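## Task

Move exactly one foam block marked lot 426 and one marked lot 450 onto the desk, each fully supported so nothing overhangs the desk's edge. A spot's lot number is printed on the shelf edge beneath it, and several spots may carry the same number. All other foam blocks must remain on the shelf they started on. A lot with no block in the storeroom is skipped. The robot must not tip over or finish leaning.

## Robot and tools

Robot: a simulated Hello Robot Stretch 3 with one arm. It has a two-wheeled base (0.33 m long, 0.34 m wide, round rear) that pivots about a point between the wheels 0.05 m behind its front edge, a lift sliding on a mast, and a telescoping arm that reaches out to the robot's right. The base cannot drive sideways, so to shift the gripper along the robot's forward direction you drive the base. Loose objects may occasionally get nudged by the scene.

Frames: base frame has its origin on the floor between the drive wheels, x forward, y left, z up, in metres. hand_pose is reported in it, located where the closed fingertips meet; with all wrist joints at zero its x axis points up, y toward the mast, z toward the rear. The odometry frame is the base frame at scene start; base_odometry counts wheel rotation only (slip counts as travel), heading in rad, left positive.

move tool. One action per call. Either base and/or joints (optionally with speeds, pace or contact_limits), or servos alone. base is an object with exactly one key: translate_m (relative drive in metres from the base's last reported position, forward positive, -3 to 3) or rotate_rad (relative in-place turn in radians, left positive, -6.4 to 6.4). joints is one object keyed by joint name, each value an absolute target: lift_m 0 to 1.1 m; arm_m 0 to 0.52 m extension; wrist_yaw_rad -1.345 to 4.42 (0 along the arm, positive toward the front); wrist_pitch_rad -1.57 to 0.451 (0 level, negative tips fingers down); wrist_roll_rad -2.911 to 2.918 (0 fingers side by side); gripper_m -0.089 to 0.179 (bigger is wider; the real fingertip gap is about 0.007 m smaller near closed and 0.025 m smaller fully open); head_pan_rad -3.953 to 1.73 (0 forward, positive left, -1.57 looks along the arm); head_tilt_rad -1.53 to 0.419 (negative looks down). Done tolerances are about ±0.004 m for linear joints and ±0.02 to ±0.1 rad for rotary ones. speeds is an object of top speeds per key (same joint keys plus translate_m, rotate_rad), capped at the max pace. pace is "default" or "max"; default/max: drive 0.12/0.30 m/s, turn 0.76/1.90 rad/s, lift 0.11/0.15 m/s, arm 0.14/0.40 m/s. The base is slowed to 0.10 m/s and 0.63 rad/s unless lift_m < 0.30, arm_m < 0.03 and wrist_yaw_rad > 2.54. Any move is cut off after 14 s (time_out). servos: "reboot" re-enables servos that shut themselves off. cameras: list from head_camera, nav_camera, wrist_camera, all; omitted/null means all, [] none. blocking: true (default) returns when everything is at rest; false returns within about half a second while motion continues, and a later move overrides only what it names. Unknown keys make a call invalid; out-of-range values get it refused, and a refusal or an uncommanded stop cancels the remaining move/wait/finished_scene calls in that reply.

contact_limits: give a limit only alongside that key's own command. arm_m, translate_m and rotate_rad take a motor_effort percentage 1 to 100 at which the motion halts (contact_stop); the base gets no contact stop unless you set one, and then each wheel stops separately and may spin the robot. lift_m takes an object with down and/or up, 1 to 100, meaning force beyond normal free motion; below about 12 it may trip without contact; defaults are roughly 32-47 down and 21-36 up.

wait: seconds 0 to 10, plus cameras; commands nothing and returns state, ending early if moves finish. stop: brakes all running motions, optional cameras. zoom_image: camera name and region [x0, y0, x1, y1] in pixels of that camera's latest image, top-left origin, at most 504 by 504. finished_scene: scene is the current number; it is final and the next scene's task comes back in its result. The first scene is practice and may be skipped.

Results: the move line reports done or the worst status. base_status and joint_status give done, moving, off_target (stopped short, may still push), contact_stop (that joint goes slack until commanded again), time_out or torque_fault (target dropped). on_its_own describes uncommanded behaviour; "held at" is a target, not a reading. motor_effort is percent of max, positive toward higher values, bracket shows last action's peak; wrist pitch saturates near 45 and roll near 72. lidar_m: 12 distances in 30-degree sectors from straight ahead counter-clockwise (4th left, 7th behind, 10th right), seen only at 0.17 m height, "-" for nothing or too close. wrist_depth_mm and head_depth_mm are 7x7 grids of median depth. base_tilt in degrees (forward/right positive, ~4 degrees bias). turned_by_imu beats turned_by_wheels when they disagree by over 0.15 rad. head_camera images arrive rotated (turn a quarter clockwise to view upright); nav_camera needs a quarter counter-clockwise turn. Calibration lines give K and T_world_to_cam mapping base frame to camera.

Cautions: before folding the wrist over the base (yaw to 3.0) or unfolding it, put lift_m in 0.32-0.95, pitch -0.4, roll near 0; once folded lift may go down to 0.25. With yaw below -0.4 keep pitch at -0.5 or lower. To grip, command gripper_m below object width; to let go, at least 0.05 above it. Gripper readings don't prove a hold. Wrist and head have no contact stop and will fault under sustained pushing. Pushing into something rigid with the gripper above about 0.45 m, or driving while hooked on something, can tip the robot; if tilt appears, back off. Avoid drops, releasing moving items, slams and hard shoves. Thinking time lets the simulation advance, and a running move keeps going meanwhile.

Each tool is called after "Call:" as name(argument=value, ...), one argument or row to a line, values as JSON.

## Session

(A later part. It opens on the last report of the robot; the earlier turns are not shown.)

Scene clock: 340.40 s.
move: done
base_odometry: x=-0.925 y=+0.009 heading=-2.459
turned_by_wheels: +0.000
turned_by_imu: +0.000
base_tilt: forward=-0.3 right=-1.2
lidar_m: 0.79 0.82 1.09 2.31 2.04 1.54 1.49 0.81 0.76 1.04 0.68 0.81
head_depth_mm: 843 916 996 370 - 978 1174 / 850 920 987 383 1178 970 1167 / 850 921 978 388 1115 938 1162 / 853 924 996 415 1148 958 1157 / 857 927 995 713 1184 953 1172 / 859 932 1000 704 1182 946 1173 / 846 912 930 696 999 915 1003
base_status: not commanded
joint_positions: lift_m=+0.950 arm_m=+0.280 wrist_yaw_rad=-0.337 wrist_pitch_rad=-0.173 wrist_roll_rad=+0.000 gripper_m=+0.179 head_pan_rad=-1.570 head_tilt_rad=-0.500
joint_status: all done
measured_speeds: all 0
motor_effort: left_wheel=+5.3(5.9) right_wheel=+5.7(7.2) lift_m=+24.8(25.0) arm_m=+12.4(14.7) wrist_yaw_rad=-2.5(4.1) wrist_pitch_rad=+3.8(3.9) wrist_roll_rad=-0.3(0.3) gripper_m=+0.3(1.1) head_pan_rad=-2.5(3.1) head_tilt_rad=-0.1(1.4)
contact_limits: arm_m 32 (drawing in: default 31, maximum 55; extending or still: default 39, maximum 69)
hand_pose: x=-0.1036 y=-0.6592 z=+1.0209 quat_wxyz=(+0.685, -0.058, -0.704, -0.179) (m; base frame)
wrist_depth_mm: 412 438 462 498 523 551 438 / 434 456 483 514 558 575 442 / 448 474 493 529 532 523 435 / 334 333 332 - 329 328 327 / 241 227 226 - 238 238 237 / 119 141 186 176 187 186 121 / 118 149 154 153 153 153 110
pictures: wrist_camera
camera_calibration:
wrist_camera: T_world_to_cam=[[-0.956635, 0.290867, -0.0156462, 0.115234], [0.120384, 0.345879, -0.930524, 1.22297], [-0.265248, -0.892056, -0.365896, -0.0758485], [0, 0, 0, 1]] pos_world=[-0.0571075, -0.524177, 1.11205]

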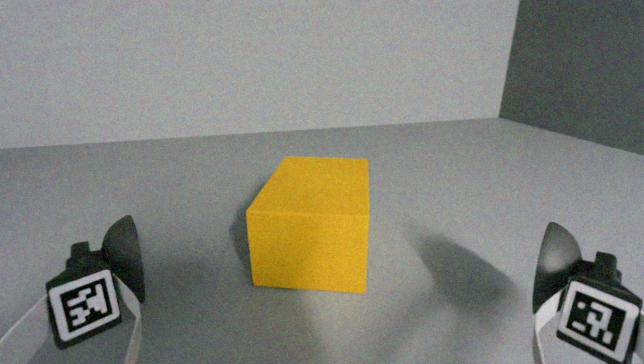

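Call:
move(
  joints={"arm_m": 0.331},
  contact_limits={"arm_m": 30},
  cameras=["wrist_camera"],
)

Scene clock: 364.37 s.
move: done
base_odometry: x=-0.925 y=+0.009 heading=-2.459
turned_by_wheels: +0.000
turned_by_imu: +0.000
base_tilt: forward=-0.3 right=-1.3
lidar_m: 0.79 0.82 1.09 2.32 2.05 1.54 1.49 0.80 0.76 1.04 0.68 0.81
head_depth_mm: 843 916 996 746 - 978 1173 / 849 918 988 371 1165 969 1166 / 851 923 976 428 1188 936 1161 / 854 924 993 466 1193 959 1158 / 854 928 999 712 1192 951 1176 / 859 929 1000 705 1185 947 1173 / 846 909 930 697 995 916 1002
base_status: not commanded
joint_positions: lift_m=+0.950 arm_m=+0.331 wrist_yaw_rad=-0.337 wrist_pitch_rad=-0.173 wrist_roll_rad=+0.000 gripper_m=+0.179 head_pan_rad=-1.570 head_tilt_rad=-0.500
joint_status: all done
measured_speeds: all 0
motor_effort: left_wheel=+5.9(5.9) right_wheel=+7.1(7.2) lift_m=+26.0(26.9) arm_m=+12.7(14.6) wrist_yaw_rad=-3.1(4.3) wrist_pitch_rad=+3.8(3.9) wrist_roll_rad=+0.1(0.3) gripper_m=+0.4(1.1) head_pan_rad=-2.8(3.2) head_tilt_rad=-0.1(0.9)
contact_limits: arm_m 30 (drawing in: default 31, maximum 55; extending or still: default 39, maximum 69)
hand_pose: x=-0.1036 y=-0.7102 z=+1.0209 quat_wxyz=(+0.685, -0.058, -0.704, -0.179) (m; base frame)
wrist_depth_mm: 376 392 417 438 469 507 437 / 389 410 434 467 490 526 451 / 406 434 452 471 513 527 438 / 333 332 329 357 328 327 326 / 240 226 239 - 225 238 236 / 119 141 179 - 186 185 121 / 118 148 148 - 148 153 110
pictures: wrist_camera
camera_calibration:
wrist_camera: T_world_to_cam=[[-0.95663, 0.290884, -0.0156459, 0.130076], [0.120388, 0.345871, -0.930527, 1.2406], [-0.265264, -0.892054, -0.36589, -0.121347], [0, 0, 0, 1]] pos_world=[-0.0571092, -0.575174, 1.11205]

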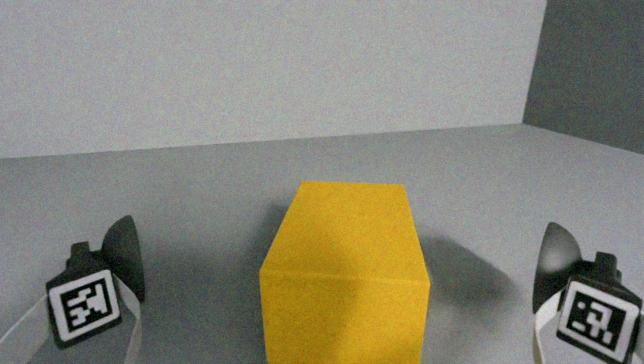

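Call:
move(
  joints={"gripper_m": 0.025},
  cameras=["wrist_camera"],
)

Scene clock: 370.27 s.
move: done
base_odometry: x=-0.925 y=+0.009 heading=-2.459
turned_by_wheels: +0.000
turned_by_imu: +0.000
base_tilt: forward=-0.3 right=-1.0
lidar_m: 0.78 0.82 1.09 2.32 2.05 1.54 1.49 0.80 0.76 1.04 0.68 0.81
head_depth_mm: 844 914 997 746 - 978 1175 / 848 920 986 370 1173 971 1168 / 854 921 977 427 1191 936 1163 / 855 923 996 466 1192 957 1160 / 858 927 997 713 1188 953 1178 / 859 931 1002 704 1181 948 1177 / 847 910 929 699 995 916 1002
base_status: not commanded
joint_positions: lift_m=+0.950 arm_m=+0.331 wrist_yaw_rad=-0.337 wrist_pitch_rad=-0.173 wrist_roll_rad=+0.000 gripper_m=+0.026 head_pan_rad=-1.570 head_tilt_rad=-0.500
joint_status: all done
measured_speeds: all 0
motor_effort: left_wheel=+5.5(5.9) right_wheel=+5.9(7.3) lift_m=+27.8(28.6) arm_m=+12.1(13.4) wrist_yaw_rad=-4.0(4.4) wrist_pitch_rad=+3.9(3.9) wrist_roll_rad=+0.3(0.4) gripper_m=-16.3(88.5) head_pan_rad=-2.2(3.0) head_tilt_rad=+1.4(2.2)
contact_limits: arm_m 30 (drawing in: default 31, maximum 55; extending or still: default 39, maximum 69)
hand_pose: x=-0.1037 y=-0.7102 z=+1.0209 quat_wxyz=(+0.685, -0.058, -0.704, -0.179) (m; base frame)
wrist_depth_mm: 373 389 414 442 468 507 441 / 390 412 437 466 500 529 445 / 409 430 452 474 515 524 435 / 334 331 331 356 329 327 326 / 240 238 160 - 152 237 236 / 188 187 130 - 127 178 186 / 154 113 149 - 143 142 153
pictures: wrist_camera
camera_calibration:
wrist_camera: T_world_to_cam=[[-0.956578, 0.291057, -0.0156461, 0.130159], [0.120451, 0.345849, -0.930527, 1.2406], [-0.265425, -0.892006, -0.36589, -0.121328], [0, 0, 0, 1]] pos_world=[-0.0571271, -0.575167, 1.11205]

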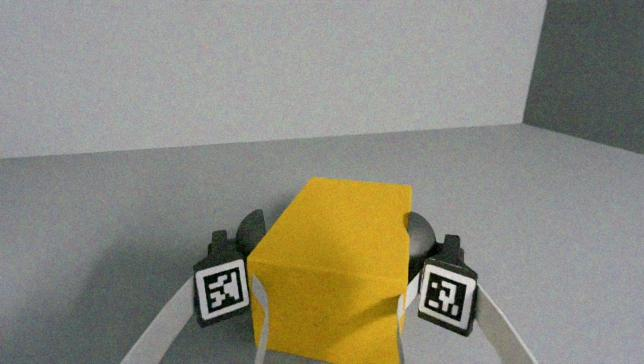

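Call:
move(
  joints={"lift_m": 1.005},
  speeds={"lift_m": 0.06},
  cameras=["wrist_camera"],
)

Scene clock: 377.37 s.
move: done
base_odometry: x=-0.925 y=+0.009 heading=-2.459
turned_by_wheels: +0.000
turned_by_imu: +0.000
base_tilt: forward=-0.4 right=-1.2
lidar_m: 0.78 0.82 1.09 2.31 2.04 1.53 1.49 0.80 0.76 1.04 0.68 0.81
head_depth_mm: 842 914 960 658 1179 980 1171 / 848 917 419 692 1183 970 1168 / 852 922 412 409 1185 936 1161 / 853 922 967 626 1194 958 1159 / 855 927 996 712 1188 951 1180 / 859 929 1000 704 1180 947 1173 / 847 910 932 695 995 914 999
base_status: not commanded
joint_positions: lift_m=+1.005 arm_m=+0.331 wrist_yaw_rad=-0.337 wrist_pitch_rad=-0.173 wrist_roll_rad=+0.000 gripper_m=+0.026 head_pan_rad=-1.570 head_tilt_rad=-0.500
joint_status: all done
measured_speeds: all 0
motor_effort: left_wheel=+5.3(5.8) right_wheel=+6.0(7.2) lift_m=+28.8(33.2) arm_m=+12.5(13.2) wrist_yaw_rad=-2.4(4.3) wrist_pitch_rad=+3.8(3.9) wrist_roll_rad=+0.0(0.3) gripper_m=-15.5(16.1) head_pan_rad=-2.4(2.7) head_tilt_rad=+1.9(3.2)
contact_limits: arm_m 30 (drawing in: default 31, maximum 55; extending or still: default 39, maximum 69)
hand_pose: x=-0.1037 y=-0.7102 z=+1.0759 quat_wxyz=(+0.685, -0.058, -0.704, -0.179) (m; base frame)
wrist_depth_mm: 375 393 414 444 471 508 443 / 391 410 439 466 492 527 447 / 409 431 453 488 530 559 453 / 424 443 467 503 480 480 441 / 351 352 159 - 152 348 345 / 275 274 131 - 127 260 271 / 225 113 210 - 209 208 223
pictures: wrist_camera
camera_calibration:
wrist_camera: T_world_to_cam=[[-0.956578, 0.291057, -0.0156459, 0.13102], [0.120451, 0.345849, -0.930527, 1.29177], [-0.265425, -0.892006, -0.36589, -0.101204], [0, 0, 0, 1]] pos_world=[-0.0571271, -0.575168, 1.16705]

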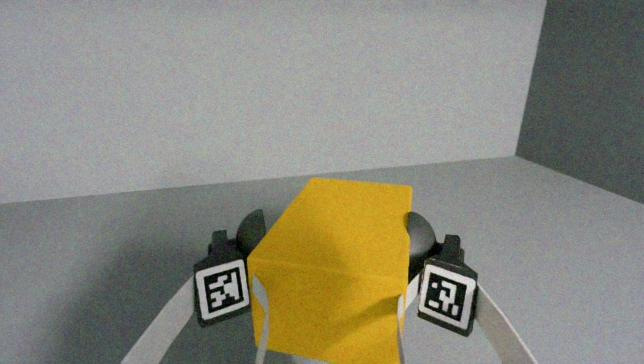

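Call:
move(
  joints={"arm_m": 0.01},
  cameras=["wrist_camera"],
)

Call:
move(
  base={"rotate_rad": 2.037},
  joints={"lift_m": 0.8, "head_pan_rad": -1.2, "head_tilt_rad": -0.6},
  cameras=["nav_camera", "head_camera", "wrist_camera"],
)

Scene clock: 436.27 s.
move: done
base_odometry: x=-0.925 y=+0.009 heading=-2.459
turned_by_wheels: +0.000
turned_by_imu: +0.000
base_tilt: forward=-0.4 right=-1.3
lidar_m: 0.78 0.82 1.09 2.31 2.05 1.54 1.49 0.81 0.76 1.04 0.68 0.81
head_depth_mm: 842 917 996 850 - - - / 849 919 989 786 - - - / 852 922 993 777 - - - / 853 925 1000 720 1195 958 - / 855 929 999 712 1182 953 1179 / 860 930 1003 704 1181 948 1171 / 846 908 931 698 997 916 1000
base_status: not commanded
joint_positions: lift_m=+1.005 arm_m=+0.010 wrist_yaw_rad=-0.337 wrist_pitch_rad=-0.173 wrist_roll_rad=+0.000 gripper_m=+0.026 head_pan_rad=-1.570 head_tilt_rad=-0.500
joint_status: all done
measured_speeds: all 0
motor_effort: left_wheel=+5.2(5.9) right_wheel=+5.9(7.2) lift_m=+24.7(30.0) arm_m=-11.9(13.7) wrist_yaw_rad=-2.4(4.1) wrist_pitch_rad=+3.8(3.9) wrist_roll_rad=-0.3(0.3) gripper_m=-15.7(16.2) head_pan_rad=-2.2(2.6) head_tilt_rad=+4.0(4.4)
hand_pose: x=-0.1037 y=-0.3892 z=+1.0759 quat_wxyz=(+0.685, -0.058, -0.704, -0.179) (m; base frame)
wrist_depth_mm: 639 669 717 747 787 568 429 / 663 705 742 774 762 581 435 / 685 728 761 701 703 583 454 / 496 489 494 526 485 482 480 / 356 356 159 - 152 589 515 / 634 - 130 - 127 576 565 / 703 113 771 - 782 577 795
pictures: wrist_camera
camera_calibration:
wrist_camera: T_world_to_cam=[[-0.956578, 0.291057, -0.0156459, 0.0375895], [0.120451, 0.345849, -0.930527, 1.18076], [-0.265425, -0.892006, -0.36589, 0.185132], [0, 0, 0, 1]] pos_world=[-0.0571271, -0.254165, 1.16705]

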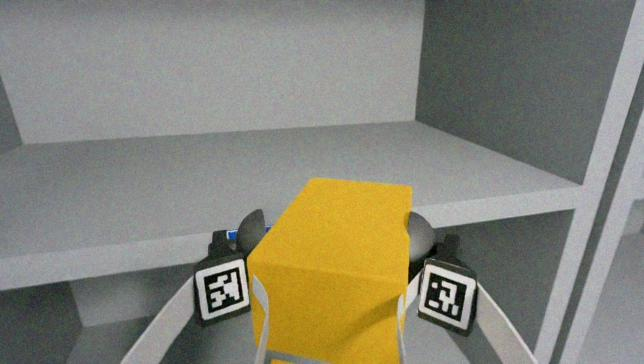

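Scene clock: 440.60 s.
move: done
base_odometry: x=-0.925 y=+0.009 heading=-0.423
turned_by_wheels: +2.037
turned_by_imu: +2.004
base_tilt: forward=-0.4 right=-1.1
lidar_m: 2.20 1.57 1.49 1.53 0.81 1.04 0.68 0.82 0.79 0.81 1.10 1.09
head_depth_mm: 732 782 843 906 983 1033 309 / 825 874 928 1007 1104 1225 1257 / 909 981 1066 1176 1281 1391 1251 / 1011 1103 1212 1347 1523 1496 1249 / 1139 1257 1390 1564 1741 1488 1236 / 1305 1462 1545 1796 1856 1483 1241 / 1529 1751 1619 1197 1361 1435 1229
base_status: done
joint_positions: lift_m=+0.800 arm_m=+0.010 wrist_yaw_rad=-0.338 wrist_pitch_rad=-0.173 wrist_roll_rad=+0.000 gripper_m=+0.026 head_pan_rad=-1.200 head_tilt_rad=-0.600
joint_status: all done
measured_speeds: all 0
motor_effort: left_wheel=-9.2(12.8) right_wheel=+8.6(12.2) lift_m=+24.1(26.8) arm_m=-12.5(12.9) wrist_yaw_rad=-3.3(4.4) wrist_pitch_rad=+3.8(3.9) wrist_roll_rad=-0.2(0.4) gripper_m=-15.3(16.3) head_pan_rad=-2.9(4.7) head_tilt_rad=-5.4(6.7)
hand_pose: x=-0.1037 y=-0.3892 z=+0.8709 quat_wxyz=(+0.684, -0.058, -0.704, -0.179) (m; base frame)
wrist_depth_mm: 610 555 534 507 479 463 441 / 645 583 566 533 506 482 454 / 694 620 595 560 528 506 484 / 741 664 627 580 562 534 510 / 808 715 159 - 152 569 534 / 878 821 131 - 127 586 561 / 963 113 791 - 672 621 603
pictures: head_camera (sideways), nav_camera (sideways), wrist_camera
camera_calibration:
head_camera: T_world_to_cam=[[-0.231742, 0.467994, -0.852806, 1.12645], [0.937524, 0.341319, -0.0674577, 0.0817096], [0.259509, -0.815158, -0.517853, 0.627937], [0, 0, 0, 1]] pos_world=[0.0214854, -0.0431923, 1.29133]
nav_camera: T_world_to_cam=[[0.212658, -0.499589, 0.839755, -1.05087], [-0.92533, -0.379059, 0.00881819, 0.0443429], [0.313911, -0.778926, -0.542895, 0.657843], [0, 0, 0, 1]] pos_world=[0.0580023, 0.00421911, 1.23922]
wrist_camera: T_world_to_cam=[[-0.956552, 0.291141, -0.015646, 0.0343964], [0.120481, 0.345839, -0.930527, 0.989998], [-0.265504, -0.891982, -0.36589, 0.110125], [0, 0, 0, 1]] pos_world=[-0.0571358, -0.254164, 0.962051]

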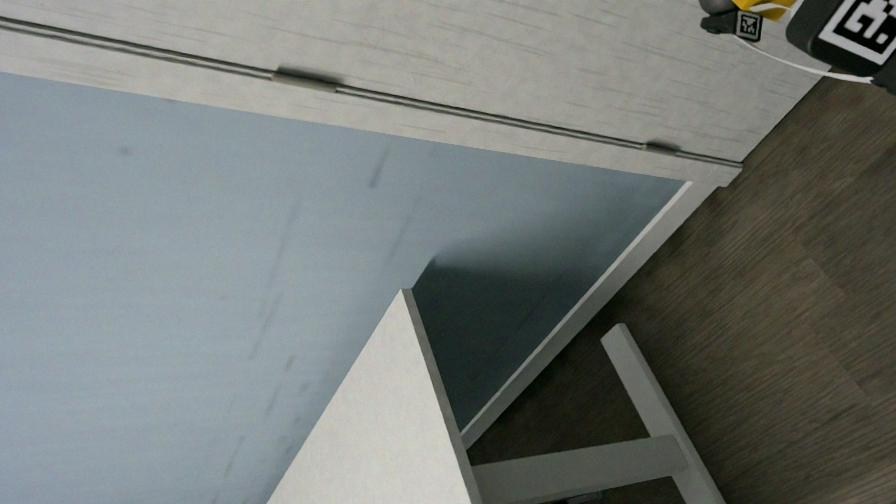

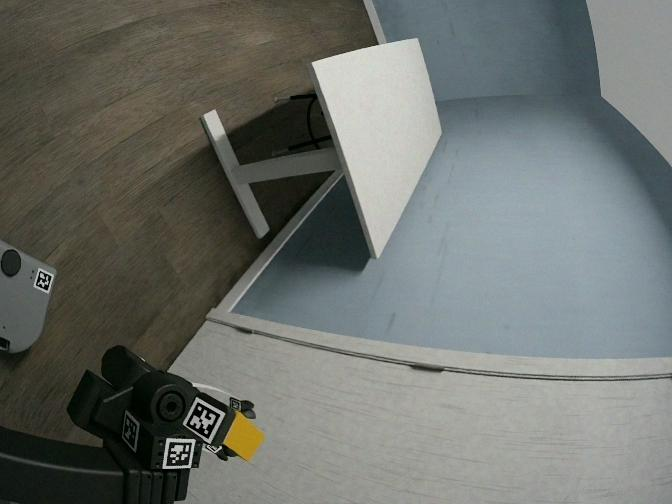

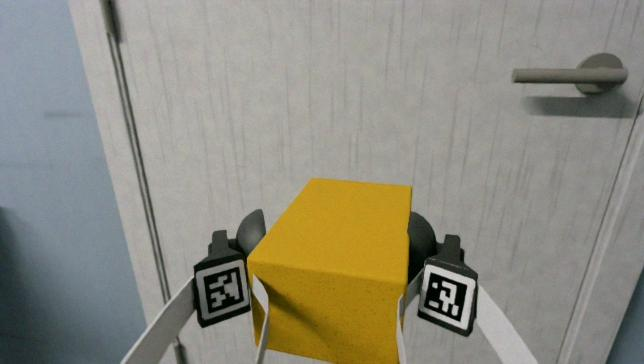

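Call:
move(
  base={"translate_m": 1.25},
  joints={"head_pan_rad": -1.0, "head_tilt_rad": -0.6},
  cameras=[],
)

Call:
move(
  base={"translate_m": 0.11},
  cameras=[],
)

Call:
move(
  base={"rotate_rad": -0.469},
  joints={"head_pan_rad": -1.57, "head_tilt_rad": -0.6},
)

Scene clock: 500.00 s.
move: done
base_odometry: x=+0.215 y=-0.504 heading=-0.423
turned_by_wheels: +0.000
turned_by_imu: +0.000
base_tilt: forward=-0.3 right=-1.2
lidar_m: 1.35 0.96 0.91 0.94 1.25 1.69 1.93 1.45 0.90 0.88 1.51 2.61
head_depth_mm: 1558 1637 1658 1148 883 1491 1263 / 1761 1872 1744 1136 1711 1475 1260 / 2012 2168 2119 1190 1868 1507 1256 / 2385 2560 2574 2294 1833 1500 1248 / 2427 2658 2909 2509 1863 1492 1241 / 2280 2490 2758 2468 1853 1479 1235 / 2184 2370 2615 2462 1842 1473 1231
base_status: done
joint_positions: lift_m=+0.800 arm_m=+0.010 wrist_yaw_rad=-0.338 wrist_pitch_rad=-0.173 wrist_roll_rad=+0.000 gripper_m=+0.026 head_pan_rad=-1.000 head_tilt_rad=-0.600
joint_status: all done
measured_speeds: all 0
motor_effort: left_wheel=-0.3(9.1) right_wheel=+10.5(13.8) lift_m=+26.1(26.8) arm_m=-10.6(12.8) wrist_yaw_rad=-2.8(4.3) wrist_pitch_rad=+3.8(3.9) wrist_roll_rad=+0.2(0.3) gripper_m=-15.5(16.2) head_pan_rad=+3.6(4.3) head_tilt_rad=-4.0(7.6)
hand_pose: x=-0.1037 y=-0.3892 z=+0.8709 quat_wxyz=(+0.684, -0.058, -0.704, -0.179) (m; base frame)
wrist_depth_mm: - - - - - 983 944 / - - - - - - 987 / - - - - - - - / 677 683 679 726 678 729 - / 485 482 159 - 152 480 - / - - 131 - 127 361 - / - 113 - - 820 348 -
pictures: none
No camera images: "cameras" was empty.

Scene clock: 502.20 s.
move: done
base_odometry: x=+0.315 y=-0.549 heading=-0.423
turned_by_wheels: +0.000
turned_by_imu: +0.000
base_tilt: forward=-0.4 right=-1.2
lidar_m: 1.27 0.91 0.86 0.88 1.18 1.78 2.04 1.51 0.96 0.87 1.47 2.51
head_depth_mm: 1618 1710 1699 1152 955 1502 1245 / 1830 1928 1918 1139 1828 1519 1256 / 2095 2233 2254 1319 1824 1506 1256 / 2392 2627 2798 2415 1880 1501 1250 / 2303 2546 2839 2488 1866 1490 1242 / 2204 2405 2651 2477 1858 1477 1235 / 2104 2280 2494 2465 1842 1473 1229
base_status: done
joint_positions: lift_m=+0.800 arm_m=+0.010 wrist_yaw_rad=-0.338 wrist_pitch_rad=-0.173 wrist_roll_rad=+0.000 gripper_m=+0.026 head_pan_rad=-1.000 head_tilt_rad=-0.600
joint_status: not commanded
measured_speeds: all 0
motor_effort: left_wheel=+5.5(7.8) right_wheel=+4.6(12.2) lift_m=+26.8(27.3) arm_m=-10.6(11.5) wrist_yaw_rad=-2.4(4.1) wrist_pitch_rad=+3.8(3.9) wrist_roll_rad=-0.1(0.3) gripper_m=-15.9(16.2) head_pan_rad=+3.4(4.2) head_tilt_rad=-3.2(4.3)
hand_pose: x=-0.1037 y=-0.3892 z=+0.8709 quat_wxyz=(+0.684, -0.058, -0.704, -0.179) (m; base frame)
wrist_depth_mm: - - - - - - 993 / - - - - - - - / - - - - - - - / 685 677 669 736 677 673 - / - 518 159 - 152 483 480 / - - 131 - 127 395 388 / - 113 846 - 974 - -
pictures: none
No camera images: "cameras" was empty.

Scene clock: 504.07 s.
move: done
base_odometry: x=+0.315 y=-0.549 heading=-0.892
turned_by_wheels: -0.469
turned_by_imu: -0.461
base_tilt: forward=-0.4 right=-1.2
lidar_m: 2.51 1.20 0.89 0.86 0.90 1.25 1.78 1.97 1.48 0.96 0.87 1.47
head_depth_mm: 1190 1306 1455 1635 1802 1525 1294 / 1192 1309 1457 1554 847 506 1294 / 1191 1309 1439 1126 867 498 328 / 1195 1311 1436 1117 862 1499 1216 / 1195 1313 1435 1102 854 1496 1244 / 1189 1316 1441 1094 881 1475 1235 / 1196 1316 1418 1082 876 1426 1232
base_status: done
joint_positions: lift_m=+0.800 arm_m=+0.010 wrist_yaw_rad=-0.338 wrist_pitch_rad=-0.173 wrist_roll_rad=+0.000 gripper_m=+0.026 head_pan_rad=-1.577 head_tilt_rad=-0.600
joint_status: all done
measured_speeds: all 0
motor_effort: left_wheel=+7.3(12.2) right_wheel=-9.9(13.1) lift_m=+26.7(27.4) arm_m=-11.5(11.5) wrist_yaw_rad=-2.4(3.8) wrist_pitch_rad=+3.8(3.9) wrist_roll_rad=+0.0(0.3) gripper_m=-15.5(16.3) head_pan_rad=+3.2(5.0) head_tilt_rad=-2.8(6.3)
hand_pose: x=-0.1037 y=-0.3892 z=+0.8709 quat_wxyz=(+0.684, -0.058, -0.704, -0.179) (m; base frame)
wrist_depth_mm: 966 - - - - - - / 997 - - - - - - / - - - - - - - / 687 682 671 789 - - - / 486 484 160 - 152 - - / 381 398 131 - 127 - - / - 113 - - - - -
pictures: head_camera (sideways), nav_camera (sideways), wrist_camera
camera_calibration:
head_camera: T_world_to_cam=[[-0.0430694, 0.520449, -0.852806, 1.1253], [0.997329, -0.0280025, -0.0674577, 0.0813448], [-0.058989, -0.853433, -0.517853, 0.62988], [0, 0, 0, 1]] pos_world=[0.00449439, -0.0458226, 1.29133]
nav_camera: T_world_to_cam=[[0.0136897, -0.542794, 0.839755, -1.04965], [-0.999894, -0.0115755, 0.00881819, 0.0447978], [0.00493412, -0.839786, -0.542895, 0.659728], [0, 0, 0, 1]] pos_world=[0.0559073, -0.015195, 1.23922]
wrist_camera: T_world_to_cam=[[-0.956537, 0.291192, -0.015646, 0.0344051], [0.1205, 0.345832, -0.930527, 0.989998], [-0.265551, -0.891968, -0.36589, 0.110125], [0, 0, 0, 1]] pos_world=[-0.0571411, -0.254164, 0.962051]

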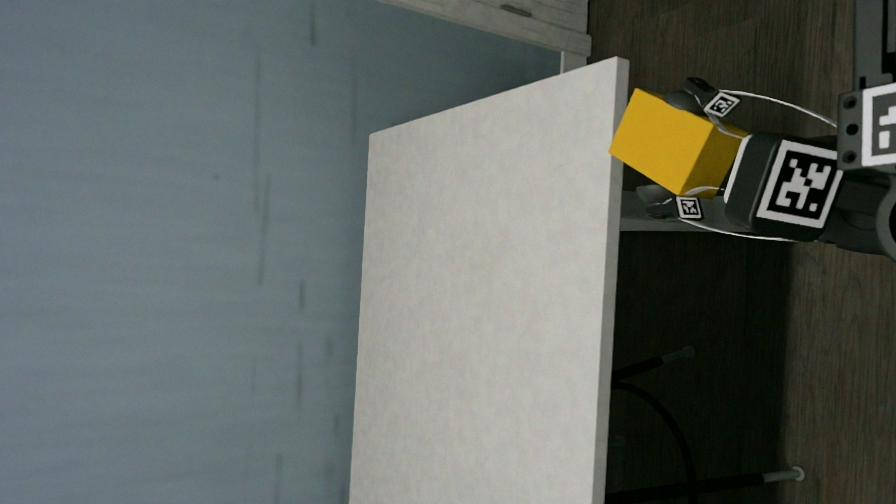

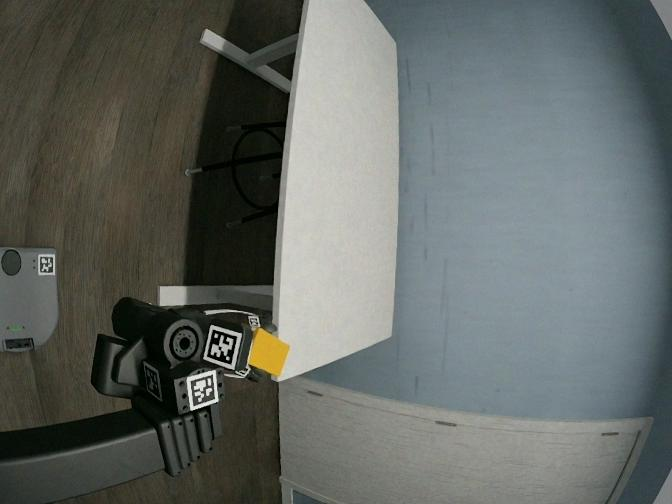

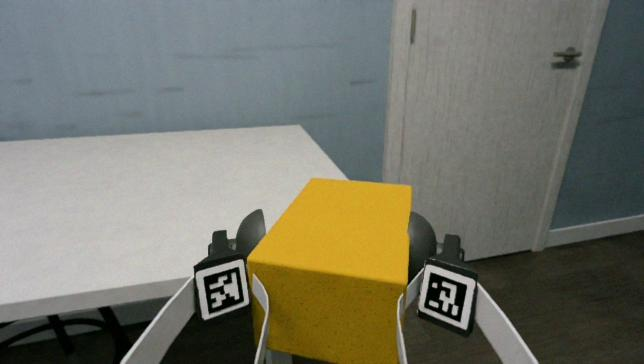

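Call:
move(
  base={"translate_m": 0.08},
  joints={"lift_m": 0.76},
  cameras=[],
)

Call:
move(
  joints={"arm_m": 0.4},
  contact_limits={"arm_m": 35},
  cameras=["wrist_camera", "nav_camera"],
)

Scene clock: 528.97 s.
move: done
base_odometry: x=+0.365 y=-0.612 heading=-0.891
turned_by_wheels: +0.000
turned_by_imu: +0.000
base_tilt: forward=-0.3 right=-1.3
lidar_m: 2.43 1.20 0.89 0.86 0.90 1.25 1.86 1.97 1.48 0.97 0.84 1.42
head_depth_mm: 1192 1306 1450 1604 883 1523 1268 / 1189 1309 1434 1140 877 555 1256 / 1191 1308 1437 1128 868 534 348 / 1193 1314 1438 1112 861 1500 1187 / 1190 1315 1439 1105 885 1465 1241 / 1198 1316 1437 1092 882 1477 1233 / 1198 1314 1425 1082 873 1429 1230
base_status: done
joint_positions: lift_m=+0.760 arm_m=+0.010 wrist_yaw_rad=-0.338 wrist_pitch_rad=-0.173 wrist_roll_rad=+0.000 gripper_m=+0.026 head_pan_rad=-1.570 head_tilt_rad=-0.600
joint_status: all done
measured_speeds: all 0
motor_effort: left_wheel=+8.4(11.8) right_wheel=+0.5(8.0) lift_m=+29.5(29.5) arm_m=-11.2(12.7) wrist_yaw_rad=-1.7(3.8) wrist_pitch_rad=+3.9(3.9) wrist_roll_rad=+0.2(0.3) gripper_m=-15.9(16.1) head_pan_rad=+3.7(4.0) head_tilt_rad=-3.0(3.7)
hand_pose: x=-0.1037 y=-0.3892 z=+0.8309 quat_wxyz=(+0.684, -0.058, -0.704, -0.179) (m; base frame)
wrist_depth_mm: 981 - - - - - - / - - - - - - - / 921 917 912 919 - - - / 573 565 561 609 653 - - / 409 406 159 - 152 - - / 599 833 131 - 127 - - / - 113 - - - - -
pictures: none
No camera images: "cameras" was empty.

Scene clock: 533.03 s.
move: done
base_odometry: x=+0.365 y=-0.612 heading=-0.891
turned_by_wheels: +0.000
turned_by_imu: +0.000
base_tilt: forward=-0.3 right=-1.1
lidar_m: 2.43 1.20 0.89 0.86 0.90 1.25 1.86 1.98 1.48 0.97 0.84 1.43
head_depth_mm: 1184 1305 1450 1607 879 1520 304 / 1187 1310 1430 1139 502 379 321 / 1192 1308 1435 879 596 1424 1218 / 1192 1312 1437 1110 799 1492 1247 / 1194 1311 1443 1103 885 1460 1241 / 1197 1320 1434 1091 882 1481 1235 / 1199 1321 1425 1081 875 1431 1232
base_status: not commanded
joint_positions: lift_m=+0.760 arm_m=+0.400 wrist_yaw_rad=-0.338 wrist_pitch_rad=-0.173 wrist_roll_rad=+0.000 gripper_m=+0.026 head_pan_rad=-1.570 head_tilt_rad=-0.600
joint_status: all done
measured_speeds: all 0
motor_effort: left_wheel=+8.4(8.8) right_wheel=+1.3(1.9) lift_m=+24.3(29.9) arm_m=+12.7(14.8) wrist_yaw_rad=-2.0(4.1) wrist_pitch_rad=+3.8(3.9) wrist_roll_rad=+0.1(0.3) gripper_m=-15.4(16.1) head_pan_rad=+3.5(4.0) head_tilt_rad=-2.4(3.4)
contact_limits: arm_m 35 (drawing in: default 31, maximum 55; extending or still: default 39, maximum 69)
hand_pose: x=-0.1037 y=-0.7792 z=+0.8309 quat_wxyz=(+0.684, -0.058, -0.704, -0.179) (m; base frame)
wrist_depth_mm: 644 675 717 773 829 876 932 / 680 699 766 807 867 916 997 / 703 749 781 828 920 987 - / 563 552 552 592 596 - - / 402 400 159 - 152 421 - / 314 313 131 - 127 296 - / 257 104 240 - 239 238 256
pictures: nav_camera (sideways), wrist_camera
camera_calibration:
nav_camera: T_world_to_cam=[[0.0174934, -0.542684, 0.839755, -1.04967], [-0.999788, -0.0185829, 0.00881819, 0.0447971], [0.0108195, -0.839731, -0.542895, 0.659692], [0, 0, 0, 1]] pos_world=[0.0560125, -0.0148456, 1.23922]
wrist_camera: T_world_to_cam=[[-0.956525, 0.291232, -0.015646, 0.147366], [0.120514, 0.345827, -0.930527, 1.08765], [-0.265588, -0.891957, -0.36589, -0.252372], [0, 0, 0, 1]] pos_world=[-0.0571453, -0.644162, 0.922052]

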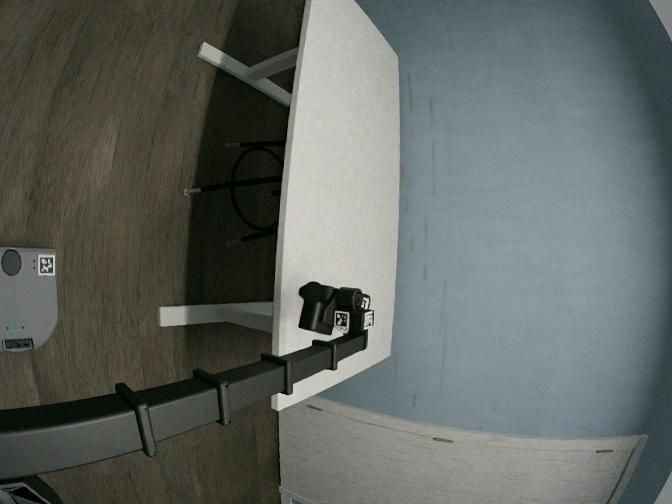

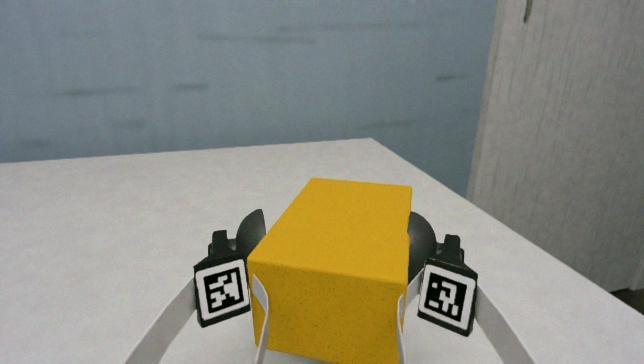

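Call:
move(
  joints={"lift_m": 0.695},
  cameras=[],
)

Call:
move(
  joints={"lift_m": 0.688},
  speeds={"lift_m": 0.02},
  contact_limits={"lift_m": {"down": 14}},
  cameras=[],
)

Call:
move(
  joints={"lift_m": 0.68},
  speeds={"lift_m": 0.02},
  contact_limits={"lift_m": {"down": 14}},
  cameras=["wrist_camera"],
)

Scene clock: 542.63 s.
move: done
base_odometry: x=+0.365 y=-0.612 heading=-0.891
turned_by_wheels: +0.000
turned_by_imu: +0.000
base_tilt: forward=-0.3 right=-1.0
lidar_m: 2.43 1.20 0.89 0.86 0.90 1.24 1.87 1.97 1.48 0.97 0.84 1.42
head_depth_mm: 1187 1301 1451 1608 881 1523 1265 / 1193 1304 1429 1133 872 459 378 / 1190 1304 1431 1124 610 1388 1223 / 1193 1306 1438 1113 651 1493 1241 / 1196 1313 1443 1098 883 1464 1241 / 1194 1316 1434 1092 881 1475 1234 / 1199 1330 1424 1083 875 1434 1228
base_status: not commanded
joint_positions: lift_m=+0.695 arm_m=+0.400 wrist_yaw_rad=-0.338 wrist_pitch_rad=-0.173 wrist_roll_rad=+0.000 gripper_m=+0.026 head_pan_rad=-1.570 head_tilt_rad=-0.600
joint_status: all done
measured_speeds: all 0
motor_effort: left_wheel=+8.2(9.1) right_wheel=+0.2(1.7) lift_m=+23.8(25.8) arm_m=+10.4(11.3) wrist_yaw_rad=-2.3(4.0) wrist_pitch_rad=+3.8(3.9) wrist_roll_rad=+0.0(0.3) gripper_m=-15.5(16.3) head_pan_rad=+3.3(3.7) head_tilt_rad=-2.1(3.1)
contact_limits: arm_m 35 (drawing in: default 31, maximum 55; extending or still: default 39, maximum 69)
hand_pose: x=-0.1037 y=-0.7792 z=+0.7659 quat_wxyz=(+0.684, -0.058, -0.704, -0.179) (m; base frame)
wrist_depth_mm: 638 669 720 766 830 871 931 / 666 713 752 808 875 907 - / 617 603 601 599 680 983 - / 371 374 374 403 370 365 - / 270 269 160 - 152 266 266 / 211 211 131 - 127 200 209 / 180 113 167 - 166 160 172
pictures: none
No camera images: "cameras" was empty.

Scene clock: 543.37 s.
move: done
base_odometry: x=+0.365 y=-0.612 heading=-0.891
turned_by_wheels: +0.000
turned_by_imu: +0.000
base_tilt: forward=-0.3 right=-1.1
lidar_m: 2.43 1.19 0.89 0.86 0.90 1.25 1.87 1.98 1.48 0.97 0.84 1.42
head_depth_mm: 1189 1310 1456 1609 880 1524 1267 / 1187 1306 1432 1136 873 467 385 / 1194 1307 1432 1129 614 1385 1222 / 1197 1315 1435 1111 650 1495 1248 / 1197 1320 1439 1098 886 1463 1239 / 1201 1314 1436 1094 882 1476 1236 / 1195 1320 1417 1081 874 1429 1228
base_status: not commanded
joint_positions: lift_m=+0.688 arm_m=+0.400 wrist_yaw_rad=-0.338 wrist_pitch_rad=-0.173 wrist_roll_rad=+0.000 gripper_m=+0.026 head_pan_rad=-1.570 head_tilt_rad=-0.600
joint_status: all done
measured_speeds: all 0
motor_effort: left_wheel=+7.9(8.6) right_wheel=+0.8(1.4) lift_m=+23.8(25.8) arm_m=+9.7(10.5) wrist_yaw_rad=-2.4(3.6) wrist_pitch_rad=+3.7(3.9) wrist_roll_rad=-0.3(0.3) gripper_m=-15.5(16.0) head_pan_rad=+3.0(3.7) head_tilt_rad=-2.2(3.0)
contact_limits: arm_m 35 (drawing in: default 31, maximum 55; extending or still: default 39, maximum 69); lift_m down 14 (down: maximum 72; up: maximum 65)
hand_pose: x=-0.1037 y=-0.7792 z=+0.7589 quat_wxyz=(+0.684, -0.058, -0.704, -0.179) (m; base frame)
wrist_depth_mm: 650 675 726 773 829 857 946 / 673 705 754 811 895 922 - / 580 579 573 573 565 973 - / 352 351 354 381 350 346 - / 255 254 160 - 151 252 252 / 199 199 131 - 127 190 198 / 164 113 153 - 157 152 162
pictures: none
No camera images: "cameras" was empty.

Scene clock: 544.13 s.
move: done
base_odometry: x=+0.365 y=-0.612 heading=-0.891
turned_by_wheels: +0.000
turned_by_imu: +0.000
base_tilt: forward=-0.2 right=-1.2
lidar_m: 2.44 1.20 0.89 0.86 0.90 1.24 1.86 1.97 1.48 0.97 0.84 1.42
head_depth_mm: 1186 1309 1451 1602 881 1519 1266 / 1192 1306 1432 1139 874 506 387 / 1195 1311 1439 1125 621 1381 1220 / 1191 1313 1434 1114 648 1496 1243 / 1196 1318 1437 1103 884 1463 1239 / 1199 1318 1436 1091 880 1476 1231 / 1198 1314 1429 1080 875 1431 1231
base_status: not commanded
joint_positions: lift_m=+0.680 arm_m=+0.400 wrist_yaw_rad=-0.338 wrist_pitch_rad=-0.173 wrist_roll_rad=+0.000 gripper_m=+0.026 head_pan_rad=-1.570 head_tilt_rad=-0.600
joint_status: all done
measured_speeds: all 0
motor_effort: left_wheel=+8.4(8.7) right_wheel=+0.8(1.4) lift_m=+24.2(26.9) arm_m=+9.7(10.3) wrist_yaw_rad=-3.2(4.3) wrist_pitch_rad=+3.7(3.9) wrist_roll_rad=+0.1(0.3) gripper_m=-15.6(16.3) head_pan_rad=+2.6(3.7) head_tilt_rad=-2.3(2.9)
contact_limits: arm_m 35 (drawing in: default 31, maximum 55; extending or still: default 39, maximum 69); lift_m down 14 (down: maximum 72; up: maximum 65)
hand_pose: x=-0.1037 y=-0.7792 z=+0.7509 quat_wxyz=(+0.684, -0.058, -0.704, -0.179) (m; base frame)
wrist_depth_mm: 647 678 716 778 831 876 933 / 673 697 753 817 869 907 - / 541 537 537 531 532 987 - / 333 331 330 356 329 328 - / 240 240 160 - 152 237 237 / 187 187 131 - 127 178 185 / 154 113 148 - 142 142 153
pictures: wrist_camera
camera_calibration:
wrist_camera: T_world_to_cam=[[-0.956524, 0.291232, -0.0156453, 0.146114], [0.120509, 0.34581, -0.930534, 1.0132], [-0.265591, -0.891964, -0.365871, -0.281664], [0, 0, 0, 1]] pos_world=[-0.0571452, -0.644161, 0.842051]

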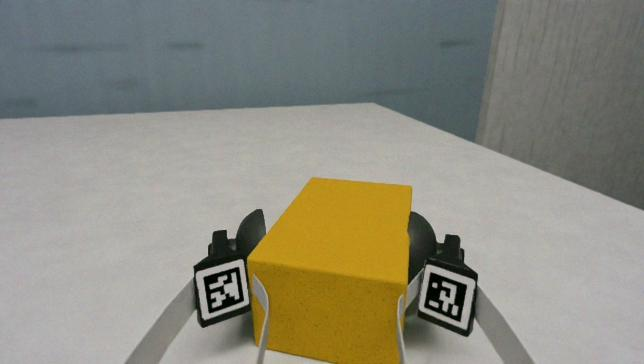

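Call:
move(
  joints={"lift_m": 0.677},
  speeds={"lift_m": 0.02},
  contact_limits={"lift_m": {"down": 14}},
  cameras=["wrist_camera"],
)

Scene clock: 553.57 s.
move: done
base_odometry: x=+0.365 y=-0.612 heading=-0.891
turned_by_wheels: +0.000
turned_by_imu: +0.000
base_tilt: forward=-0.4 right=-1.2
lidar_m: 2.43 1.20 0.89 0.86 0.90 1.25 1.87 1.97 1.49 0.97 0.84 1.42
head_depth_mm: 1186 1303 1449 1598 882 1525 1266 / 1186 1302 1428 1135 875 510 387 / 1191 1310 1428 1127 623 1389 1223 / 1193 1308 1440 1117 649 1498 1249 / 1194 1316 1436 1101 885 1462 1237 / 1197 1318 1438 1097 879 1483 1234 / 1202 1320 1420 1079 872 1431 1225
base_status: not commanded
joint_positions: lift_m=+0.677 arm_m=+0.400 wrist_yaw_rad=-0.338 wrist_pitch_rad=-0.162 wrist_roll_rad=+0.000 gripper_m=+0.026 head_pan_rad=-1.570 head_tilt_rad=-0.600
joint_status: all done
measured_speeds: all 0
motor_effort: left_wheel=+8.2(8.6) right_wheel=+0.8(1.2) lift_m=+22.1(28.7) arm_m=+7.3(8.2) wrist_yaw_rad=-2.6(3.3) wrist_pitch_rad=+1.8(3.7) wrist_roll_rad=-0.1(0.2) gripper_m=-15.5(15.8) head_pan_rad=+3.6(3.7) head_tilt_rad=-1.4(2.4)
contact_limits: arm_m 35 (drawing in: default 31, maximum 55; extending or still: default 39, maximum 69); lift_m down 14 (down: maximum 72; up: maximum 65)
hand_pose: x=-0.1040 y=-0.7799 z=+0.7505 quat_wxyz=(+0.685, -0.062, -0.704, -0.175) (m; base frame)
wrist_depth_mm: 645 675 722 774 833 886 939 / 673 709 768 829 877 935 - / 560 560 557 559 557 975 - / 337 337 335 362 335 333 - / 243 242 160 - 152 239 238 / 189 188 131 - 127 178 186 / 154 113 148 - 143 143 152
pictures: wrist_camera
camera_calibration:
wrist_camera: T_world_to_cam=[[-0.956523, 0.291261, -0.0151921, 0.145713], [0.117251, 0.336324, -0.934419, 1.00834], [-0.26705, -0.895574, -0.355852, -0.292932], [0, 0, 0, 1]] pos_world=[-0.0570792, -0.643912, 0.840186]

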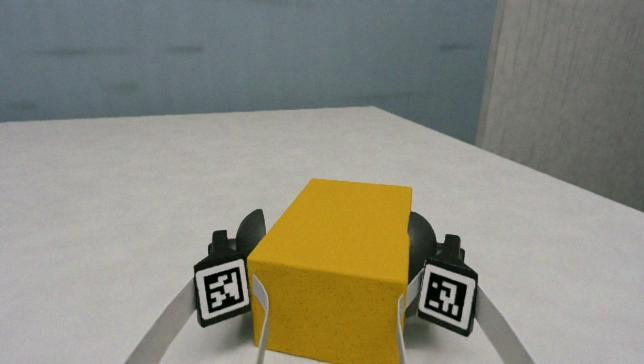

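Call:
move(
  joints={"gripper_m": 0.16},
  cameras=["wrist_camera"],
)

Call:
move(
  joints={"arm_m": 0.01},
  cameras=["wrist_camera", "nav_camera"],
)

Scene clock: 561.20 s.
move: done
base_odometry: x=+0.365 y=-0.612 heading=-0.891
turned_by_wheels: +0.000
turned_by_imu: +0.000
base_tilt: forward=-0.4 right=-1.0
lidar_m: 2.43 1.20 0.89 0.86 0.89 1.25 1.87 1.97 1.48 0.97 0.84 1.43
head_depth_mm: 1188 1306 1453 1602 881 1531 1263 / 1188 1306 1433 1138 874 510 387 / 1189 1310 1436 1125 622 1385 1220 / 1194 1320 1430 1115 647 1501 1249 / 1200 1313 1440 1100 884 1470 1240 / 1196 1320 1430 1093 881 1476 1231 / 1200 1322 1420 1079 876 1430 1226
base_status: not commanded
joint_positions: lift_m=+0.677 arm_m=+0.400 wrist_yaw_rad=-0.338 wrist_pitch_rad=-0.164 wrist_roll_rad=+0.000 gripper_m=+0.160 head_pan_rad=-1.570 head_tilt_rad=-0.600
joint_status: all done
measured_speeds: all 0
motor_effort: left_wheel=+8.0(8.5) right_wheel=+0.5(1.3) lift_m=+29.6(30.0) arm_m=+5.1(6.2) wrist_yaw_rad=-1.6(3.6) wrist_pitch_rad=+2.1(2.2) wrist_roll_rad=+0.1(0.3) gripper_m=+0.4(82.5) head_pan_rad=+2.6(3.3) head_tilt_rad=-1.2(2.1)
contact_limits: arm_m 35 (drawing in: default 31, maximum 55; extending or still: default 39, maximum 69); lift_m down 14 (down: maximum 72; up: maximum 65)
hand_pose: x=-0.1040 y=-0.7798 z=+0.7502 quat_wxyz=(+0.685, -0.061, -0.704, -0.176) (m; base frame)
wrist_depth_mm: 646 679 711 772 837 872 951 / 675 718 749 821 865 924 996 / 552 554 556 545 541 974 - / 335 332 332 359 331 329 - / 239 239 239 - 225 224 237 / 187 128 179 - 184 170 129 / 115 142 147 - 152 146 108
pictures: wrist_camera
camera_calibration:
wrist_camera: T_world_to_cam=[[-0.956514, 0.291287, -0.0152546, 0.145779], [0.117711, 0.337625, -0.933891, 1.00863], [-0.266881, -0.895076, -0.357231, -0.291532], [0, 0, 0, 1]] pos_world=[-0.0570917, -0.643946, 0.840031]

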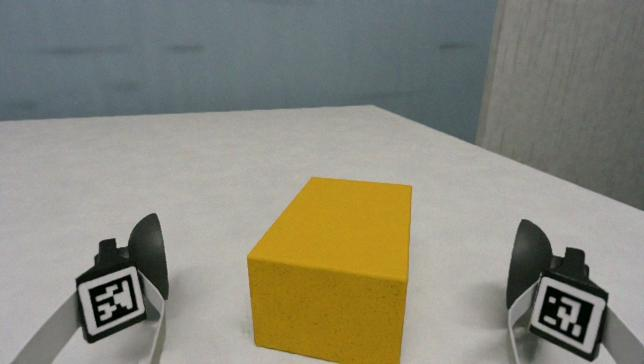

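Scene clock: 565.27 s.
move: done
base_odometry: x=+0.365 y=-0.612 heading=-0.891
turned_by_wheels: +0.000
turned_by_imu: +0.000
base_tilt: forward=-0.5 right=-1.1
lidar_m: 2.43 1.19 0.89 0.86 0.90 1.25 1.87 1.97 1.48 0.97 0.84 1.42
head_depth_mm: 1186 1306 1457 1612 883 1537 1238 / 1190 1311 1431 1136 875 1515 1231 / 1190 1315 1432 1129 870 1434 1223 / 1189 1311 1437 1117 862 1502 1243 / 1200 1316 1437 1101 888 1467 1238 / 1196 1313 1433 1090 879 1490 1237 / 1198 1316 1422 1078 875 1428 1229
base_status: not commanded
joint_positions: lift_m=+0.677 arm_m=+0.010 wrist_yaw_rad=-0.338 wrist_pitch_rad=-0.164 wrist_roll_rad=+0.000 gripper_m=+0.160 head_pan_rad=-1.570 head_tilt_rad=-0.600
joint_status: all done
measured_speeds: all 0
motor_effort: left_wheel=+8.0(8.8) right_wheel=+0.5(1.8) lift_m=+24.4(29.8) arm_m=-11.6(14.2) wrist_yaw_rad=-2.3(4.0) wrist_pitch_rad=+2.1(2.3) wrist_roll_rad=-0.1(0.3) gripper_m=+0.1(1.1) head_pan_rad=+3.1(3.6) head_tilt_rad=-1.1(2.1)
contact_limits: lift_m down 14 (down: maximum 72; up: maximum 65)
hand_pose: x=-0.1040 y=-0.3897 z=+0.7500 quat_wxyz=(+0.685, -0.061, -0.704, -0.176) (m; base frame)
wrist_depth_mm: 954 - - - - - - / 994 - - - - - - / 558 560 495 558 629 - - / 340 367 383 402 - - - / 624 - - - - - - / - 128 - - - 136 - / 116 909 - - - - 109
pictures: nav_camera (sideways), wrist_camera
camera_calibration:
nav_camera: T_world_to_cam=[[0.0174934, -0.542684, 0.839755, -1.04967], [-0.999788, -0.0185829, 0.00881819, 0.0447971], [0.0108195, -0.839731, -0.542895, 0.659692], [0, 0, 0, 1]] pos_world=[0.0560125, -0.0148456, 1.23922]
wrist_camera: T_world_to_cam=[[-0.956511, 0.291297, -0.0152819, 0.0321999], [0.117912, 0.338196, -0.93366, 0.876859], [-0.266804, -0.894857, -0.357836, 0.0580774], [0, 0, 0, 1]] pos_world=[-0.057097, -0.253959, 0.839962]

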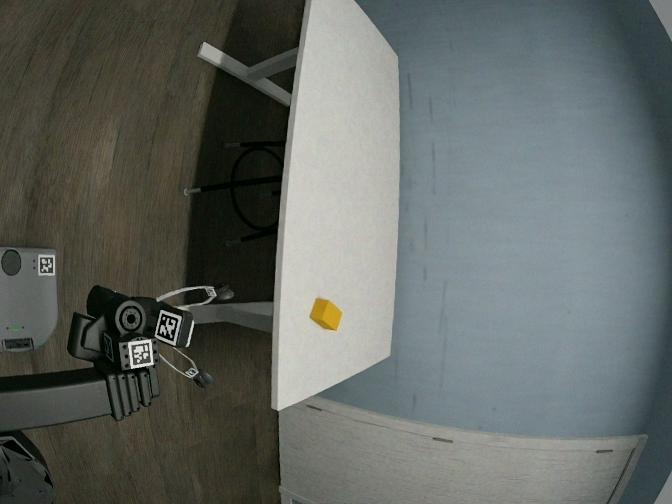

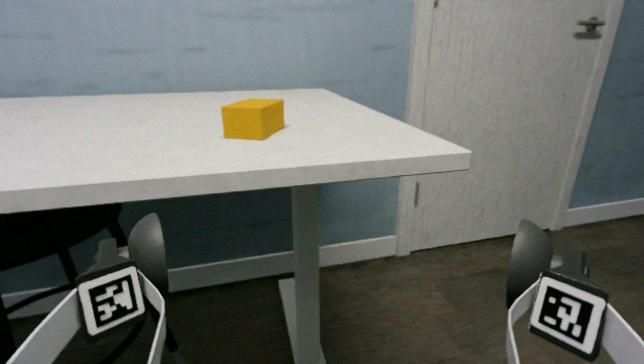

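Call:
move(
  joints={"wrist_pitch_rad": -0.4, "gripper_m": 0.0, "lift_m": 0.6},
  pace="max",
  cameras=[],
)

Call:
move(
  base={"rotate_rad": 0.348},
  joints={"wrist_yaw_rad": 3.0, "arm_m": 0.002, "lift_m": 0.4},
  pace="max",
  cameras=[],
)

Call:
move(
  joints={"lift_m": 0.28, "head_pan_rad": 0.5, "head_tilt_rad": -0.4},
  pace="max",
)

Scene clock: 599.97 s.
move: done
base_odometry: x=+0.365 y=-0.612 heading=-0.891
turned_by_wheels: +0.000
turned_by_imu: +0.000
base_tilt: forward=-0.4 right=-1.1
lidar_m: 2.43 1.20 0.89 0.86 0.90 1.25 1.87 1.98 1.49 0.97 0.84 1.43
head_depth_mm: 1190 1305 1443 1604 882 1523 1270 / 1190 1310 1433 1136 877 1510 1261 / 1190 1307 1440 1124 868 1428 1220 / 1196 1314 1435 1114 861 1499 1243 / 1194 1319 1441 1104 885 1459 1239 / 1194 1319 1437 1090 883 1470 1234 / 1199 1325 1420 1082 874 1437 1229
base_status: not commanded
joint_positions: lift_m=+0.600 arm_m=+0.010 wrist_yaw_rad=-0.338 wrist_pitch_rad=-0.413 wrist_roll_rad=+0.000 gripper_m=+0.000 head_pan_rad=-1.570 head_tilt_rad=-0.600
joint_status: all done
measured_speeds: all 0
motor_effort: left_wheel=+8.0(8.6) right_wheel=+0.9(1.5) lift_m=+22.7(26.5) arm_m=-10.9(11.4) wrist_yaw_rad=-2.1(3.8) wrist_pitch_rad=+2.0(4.1) wrist_roll_rad=+0.1(0.3) gripper_m=-1.2(81.6) head_pan_rad=+2.5(3.3) head_tilt_rad=-0.2(1.5)
hand_pose: x=-0.0961 y=-0.3672 z=+0.6138 quat_wxyz=(+0.658, +0.027, -0.706, -0.260) (m; base frame)
wrist_depth_mm: 983 - - - - - - / 609 - - - - - - / - - - - - - - / - - - - - - - / - - - 154 - - - / 920 931 906 130 893 916 895 / 802 820 759 756 755 790 785
pictures: none
No camera images: "cameras" was empty.

Scene clock: 602.10 s.
move: done
base_odometry: x=+0.365 y=-0.612 heading=-0.544
turned_by_wheels: +0.348
turned_by_imu: +0.342
base_tilt: forward=-0.3 right=-1.3
lidar_m: 1.47 0.95 0.86 0.86 1.06 1.87 2.11 1.58 0.97 0.84 1.41 2.43
head_depth_mm: 1156 1255 1369 1151 835 1399 1238 / 1194 1296 1419 1131 845 1516 1258 / 1234 1349 1467 1125 872 1500 1256 / 1281 1405 1512 1117 929 1455 1248 / 1334 1463 1563 1104 1392 1486 1246 / 1388 1529 1630 1096 1726 1480 1234 / 1439 1605 1624 1083 1705 1471 1231
base_status: done
joint_positions: lift_m=+0.400 arm_m=+0.002 wrist_yaw_rad=+2.997 wrist_pitch_rad=-0.414 wrist_roll_rad=+0.000 gripper_m=+0.000 head_pan_rad=-1.570 head_tilt_rad=-0.600
joint_status: all done
measured_speeds: all 0
motor_effort: left_wheel=-8.1(13.1) right_wheel=+8.8(12.0) lift_m=+27.0(27.1) arm_m=-11.1(13.7) wrist_yaw_rad=+2.1(6.8) wrist_pitch_rad=+2.2(2.2) wrist_roll_rad=-0.2(0.3) gripper_m=-0.7(1.5) head_pan_rad=+2.8(3.4) head_tilt_rad=-0.1(1.0)
hand_pose: x=+0.0111 y=+0.0756 z=+0.4135 quat_wxyz=(+0.195, +0.700, +0.095, +0.680) (m; base frame)
wrist_depth_mm: - 140 958 887 826 779 730 / - 150 - 970 911 838 802 / - 163 - - 972 913 848 / 983 189 878 953 959 939 891 / 794 759 216 154 776 768 758 / 682 665 220 130 646 656 655 / 589 581 277 553 545 573 568
pictures: none
No camera images: "cameras" was empty.

Scene clock: 604.37 s.
move: done
base_odometry: x=+0.365 y=-0.612 heading=-0.544
turned_by_wheels: +0.000
turned_by_imu: +0.000
base_tilt: forward=-0.3 right=-1.2
lidar_m: 1.47 0.94 0.86 0.87 1.06 1.86 2.12 1.57 0.97 0.84 1.41 2.43
head_depth_mm: 1271 1401 2541 2726 2540 1850 1456 / 1139 1237 1354 1494 1681 1773 1445 / 1032 1111 1209 1321 1456 1614 1435 / 941 1009 1086 1177 1285 1406 1429 / 866 922 987 1057 1143 1249 1343 / 809 857 914 966 1042 1125 1214 / 749 791 836 885 946 1014 1093
base_status: not commanded
joint_positions: lift_m=+0.280 arm_m=+0.002 wrist_yaw_rad=+2.997 wrist_pitch_rad=-0.414 wrist_roll_rad=+0.000 gripper_m=+0.000 head_pan_rad=+0.508 head_tilt_rad=-0.398
joint_status: all done
measured_speeds: translate_m=+0.000 rotate_rad=+0.000 lift_m=+0.000 arm_m=+0.000 wrist_yaw_rad=+0.000 wrist_pitch_rad=+0.000 wrist_roll_rad=+0.000 head_pan_rad=-0.024 head_tilt_rad=+0.000
motor_effort: left_wheel=-7.8(8.6) right_wheel=+8.2(9.4) lift_m=+29.1(29.8) arm_m=-9.4(11.4) wrist_yaw_rad=+0.7(3.1) wrist_pitch_rad=+2.1(2.3) wrist_roll_rad=+0.1(0.3) gripper_m=-0.8(1.3) head_pan_rad=-2.9(4.7) head_tilt_rad=+1.6(7.8)
hand_pose: x=+0.0111 y=+0.0756 z=+0.2935 quat_wxyz=(+0.195, +0.700, +0.095, +0.680) (m; base frame)
wrist_depth_mm: - 140 952 900 841 787 732 / - 150 - 989 896 845 787 / 979 165 887 940 928 862 847 / 753 190 689 729 730 725 721 / 620 582 217 153 599 601 585 / 525 518 220 130 494 506 494 / 285 277 125 266 266 440 440
pictures: head_camera (sideways), nav_camera (sideways), wrist_camera
camera_calibration:
head_camera: T_world_to_cam=[[-0.273167, -0.205194, -0.939827, 1.24023], [-0.455007, 0.888348, -0.0617036, 0.08273], [0.847555, 0.410772, -0.336032, 0.387751], [0, 0, 0, 1]] pos_world=[0.0477925, 0.0217174, 1.301]
nav_camera: T_world_to_cam=[[0.308964, 0.191666, 0.931561, -1.17121], [0.500296, -0.865768, 0.0121999, 0.0312413], [0.808854, 0.462287, -0.363381, 0.421237], [0, 0, 0, 1]] pos_world=[0.00551199, 0.0567962, 1.24374]
wrist_camera: T_world_to_cam=[[0.99391, -0.107269, -0.0252168, 0.0111033], [-0.0824503, -0.572125, -0.816012, 0.316172], [0.0731052, 0.813121, -0.577485, 0.273407], [0, 0, 0, 1]] pos_world=[-0.00495463, -0.0402319, 0.416168]

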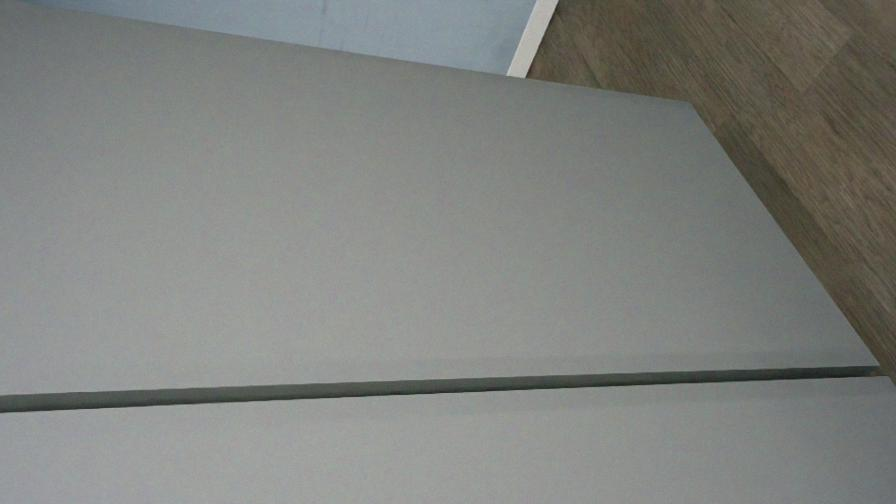

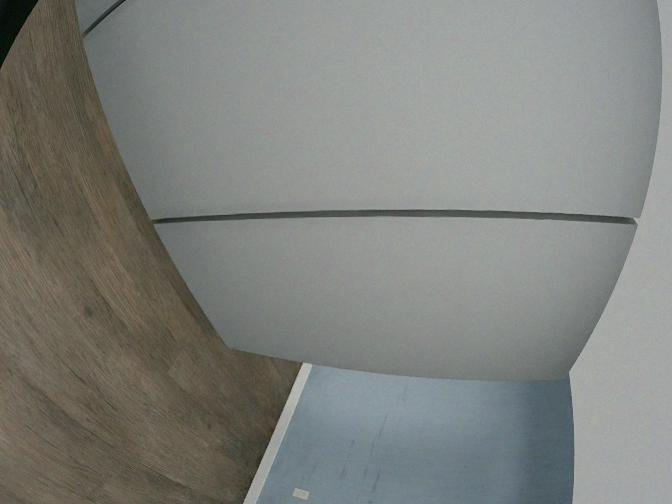

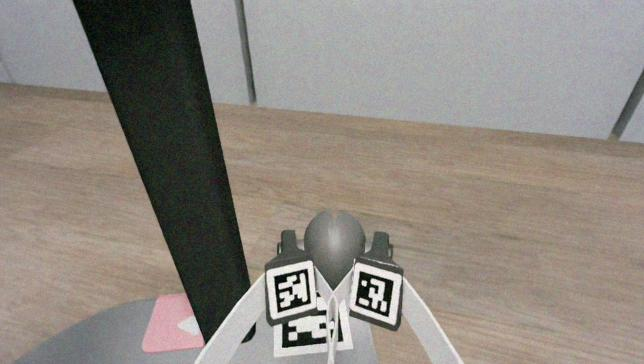

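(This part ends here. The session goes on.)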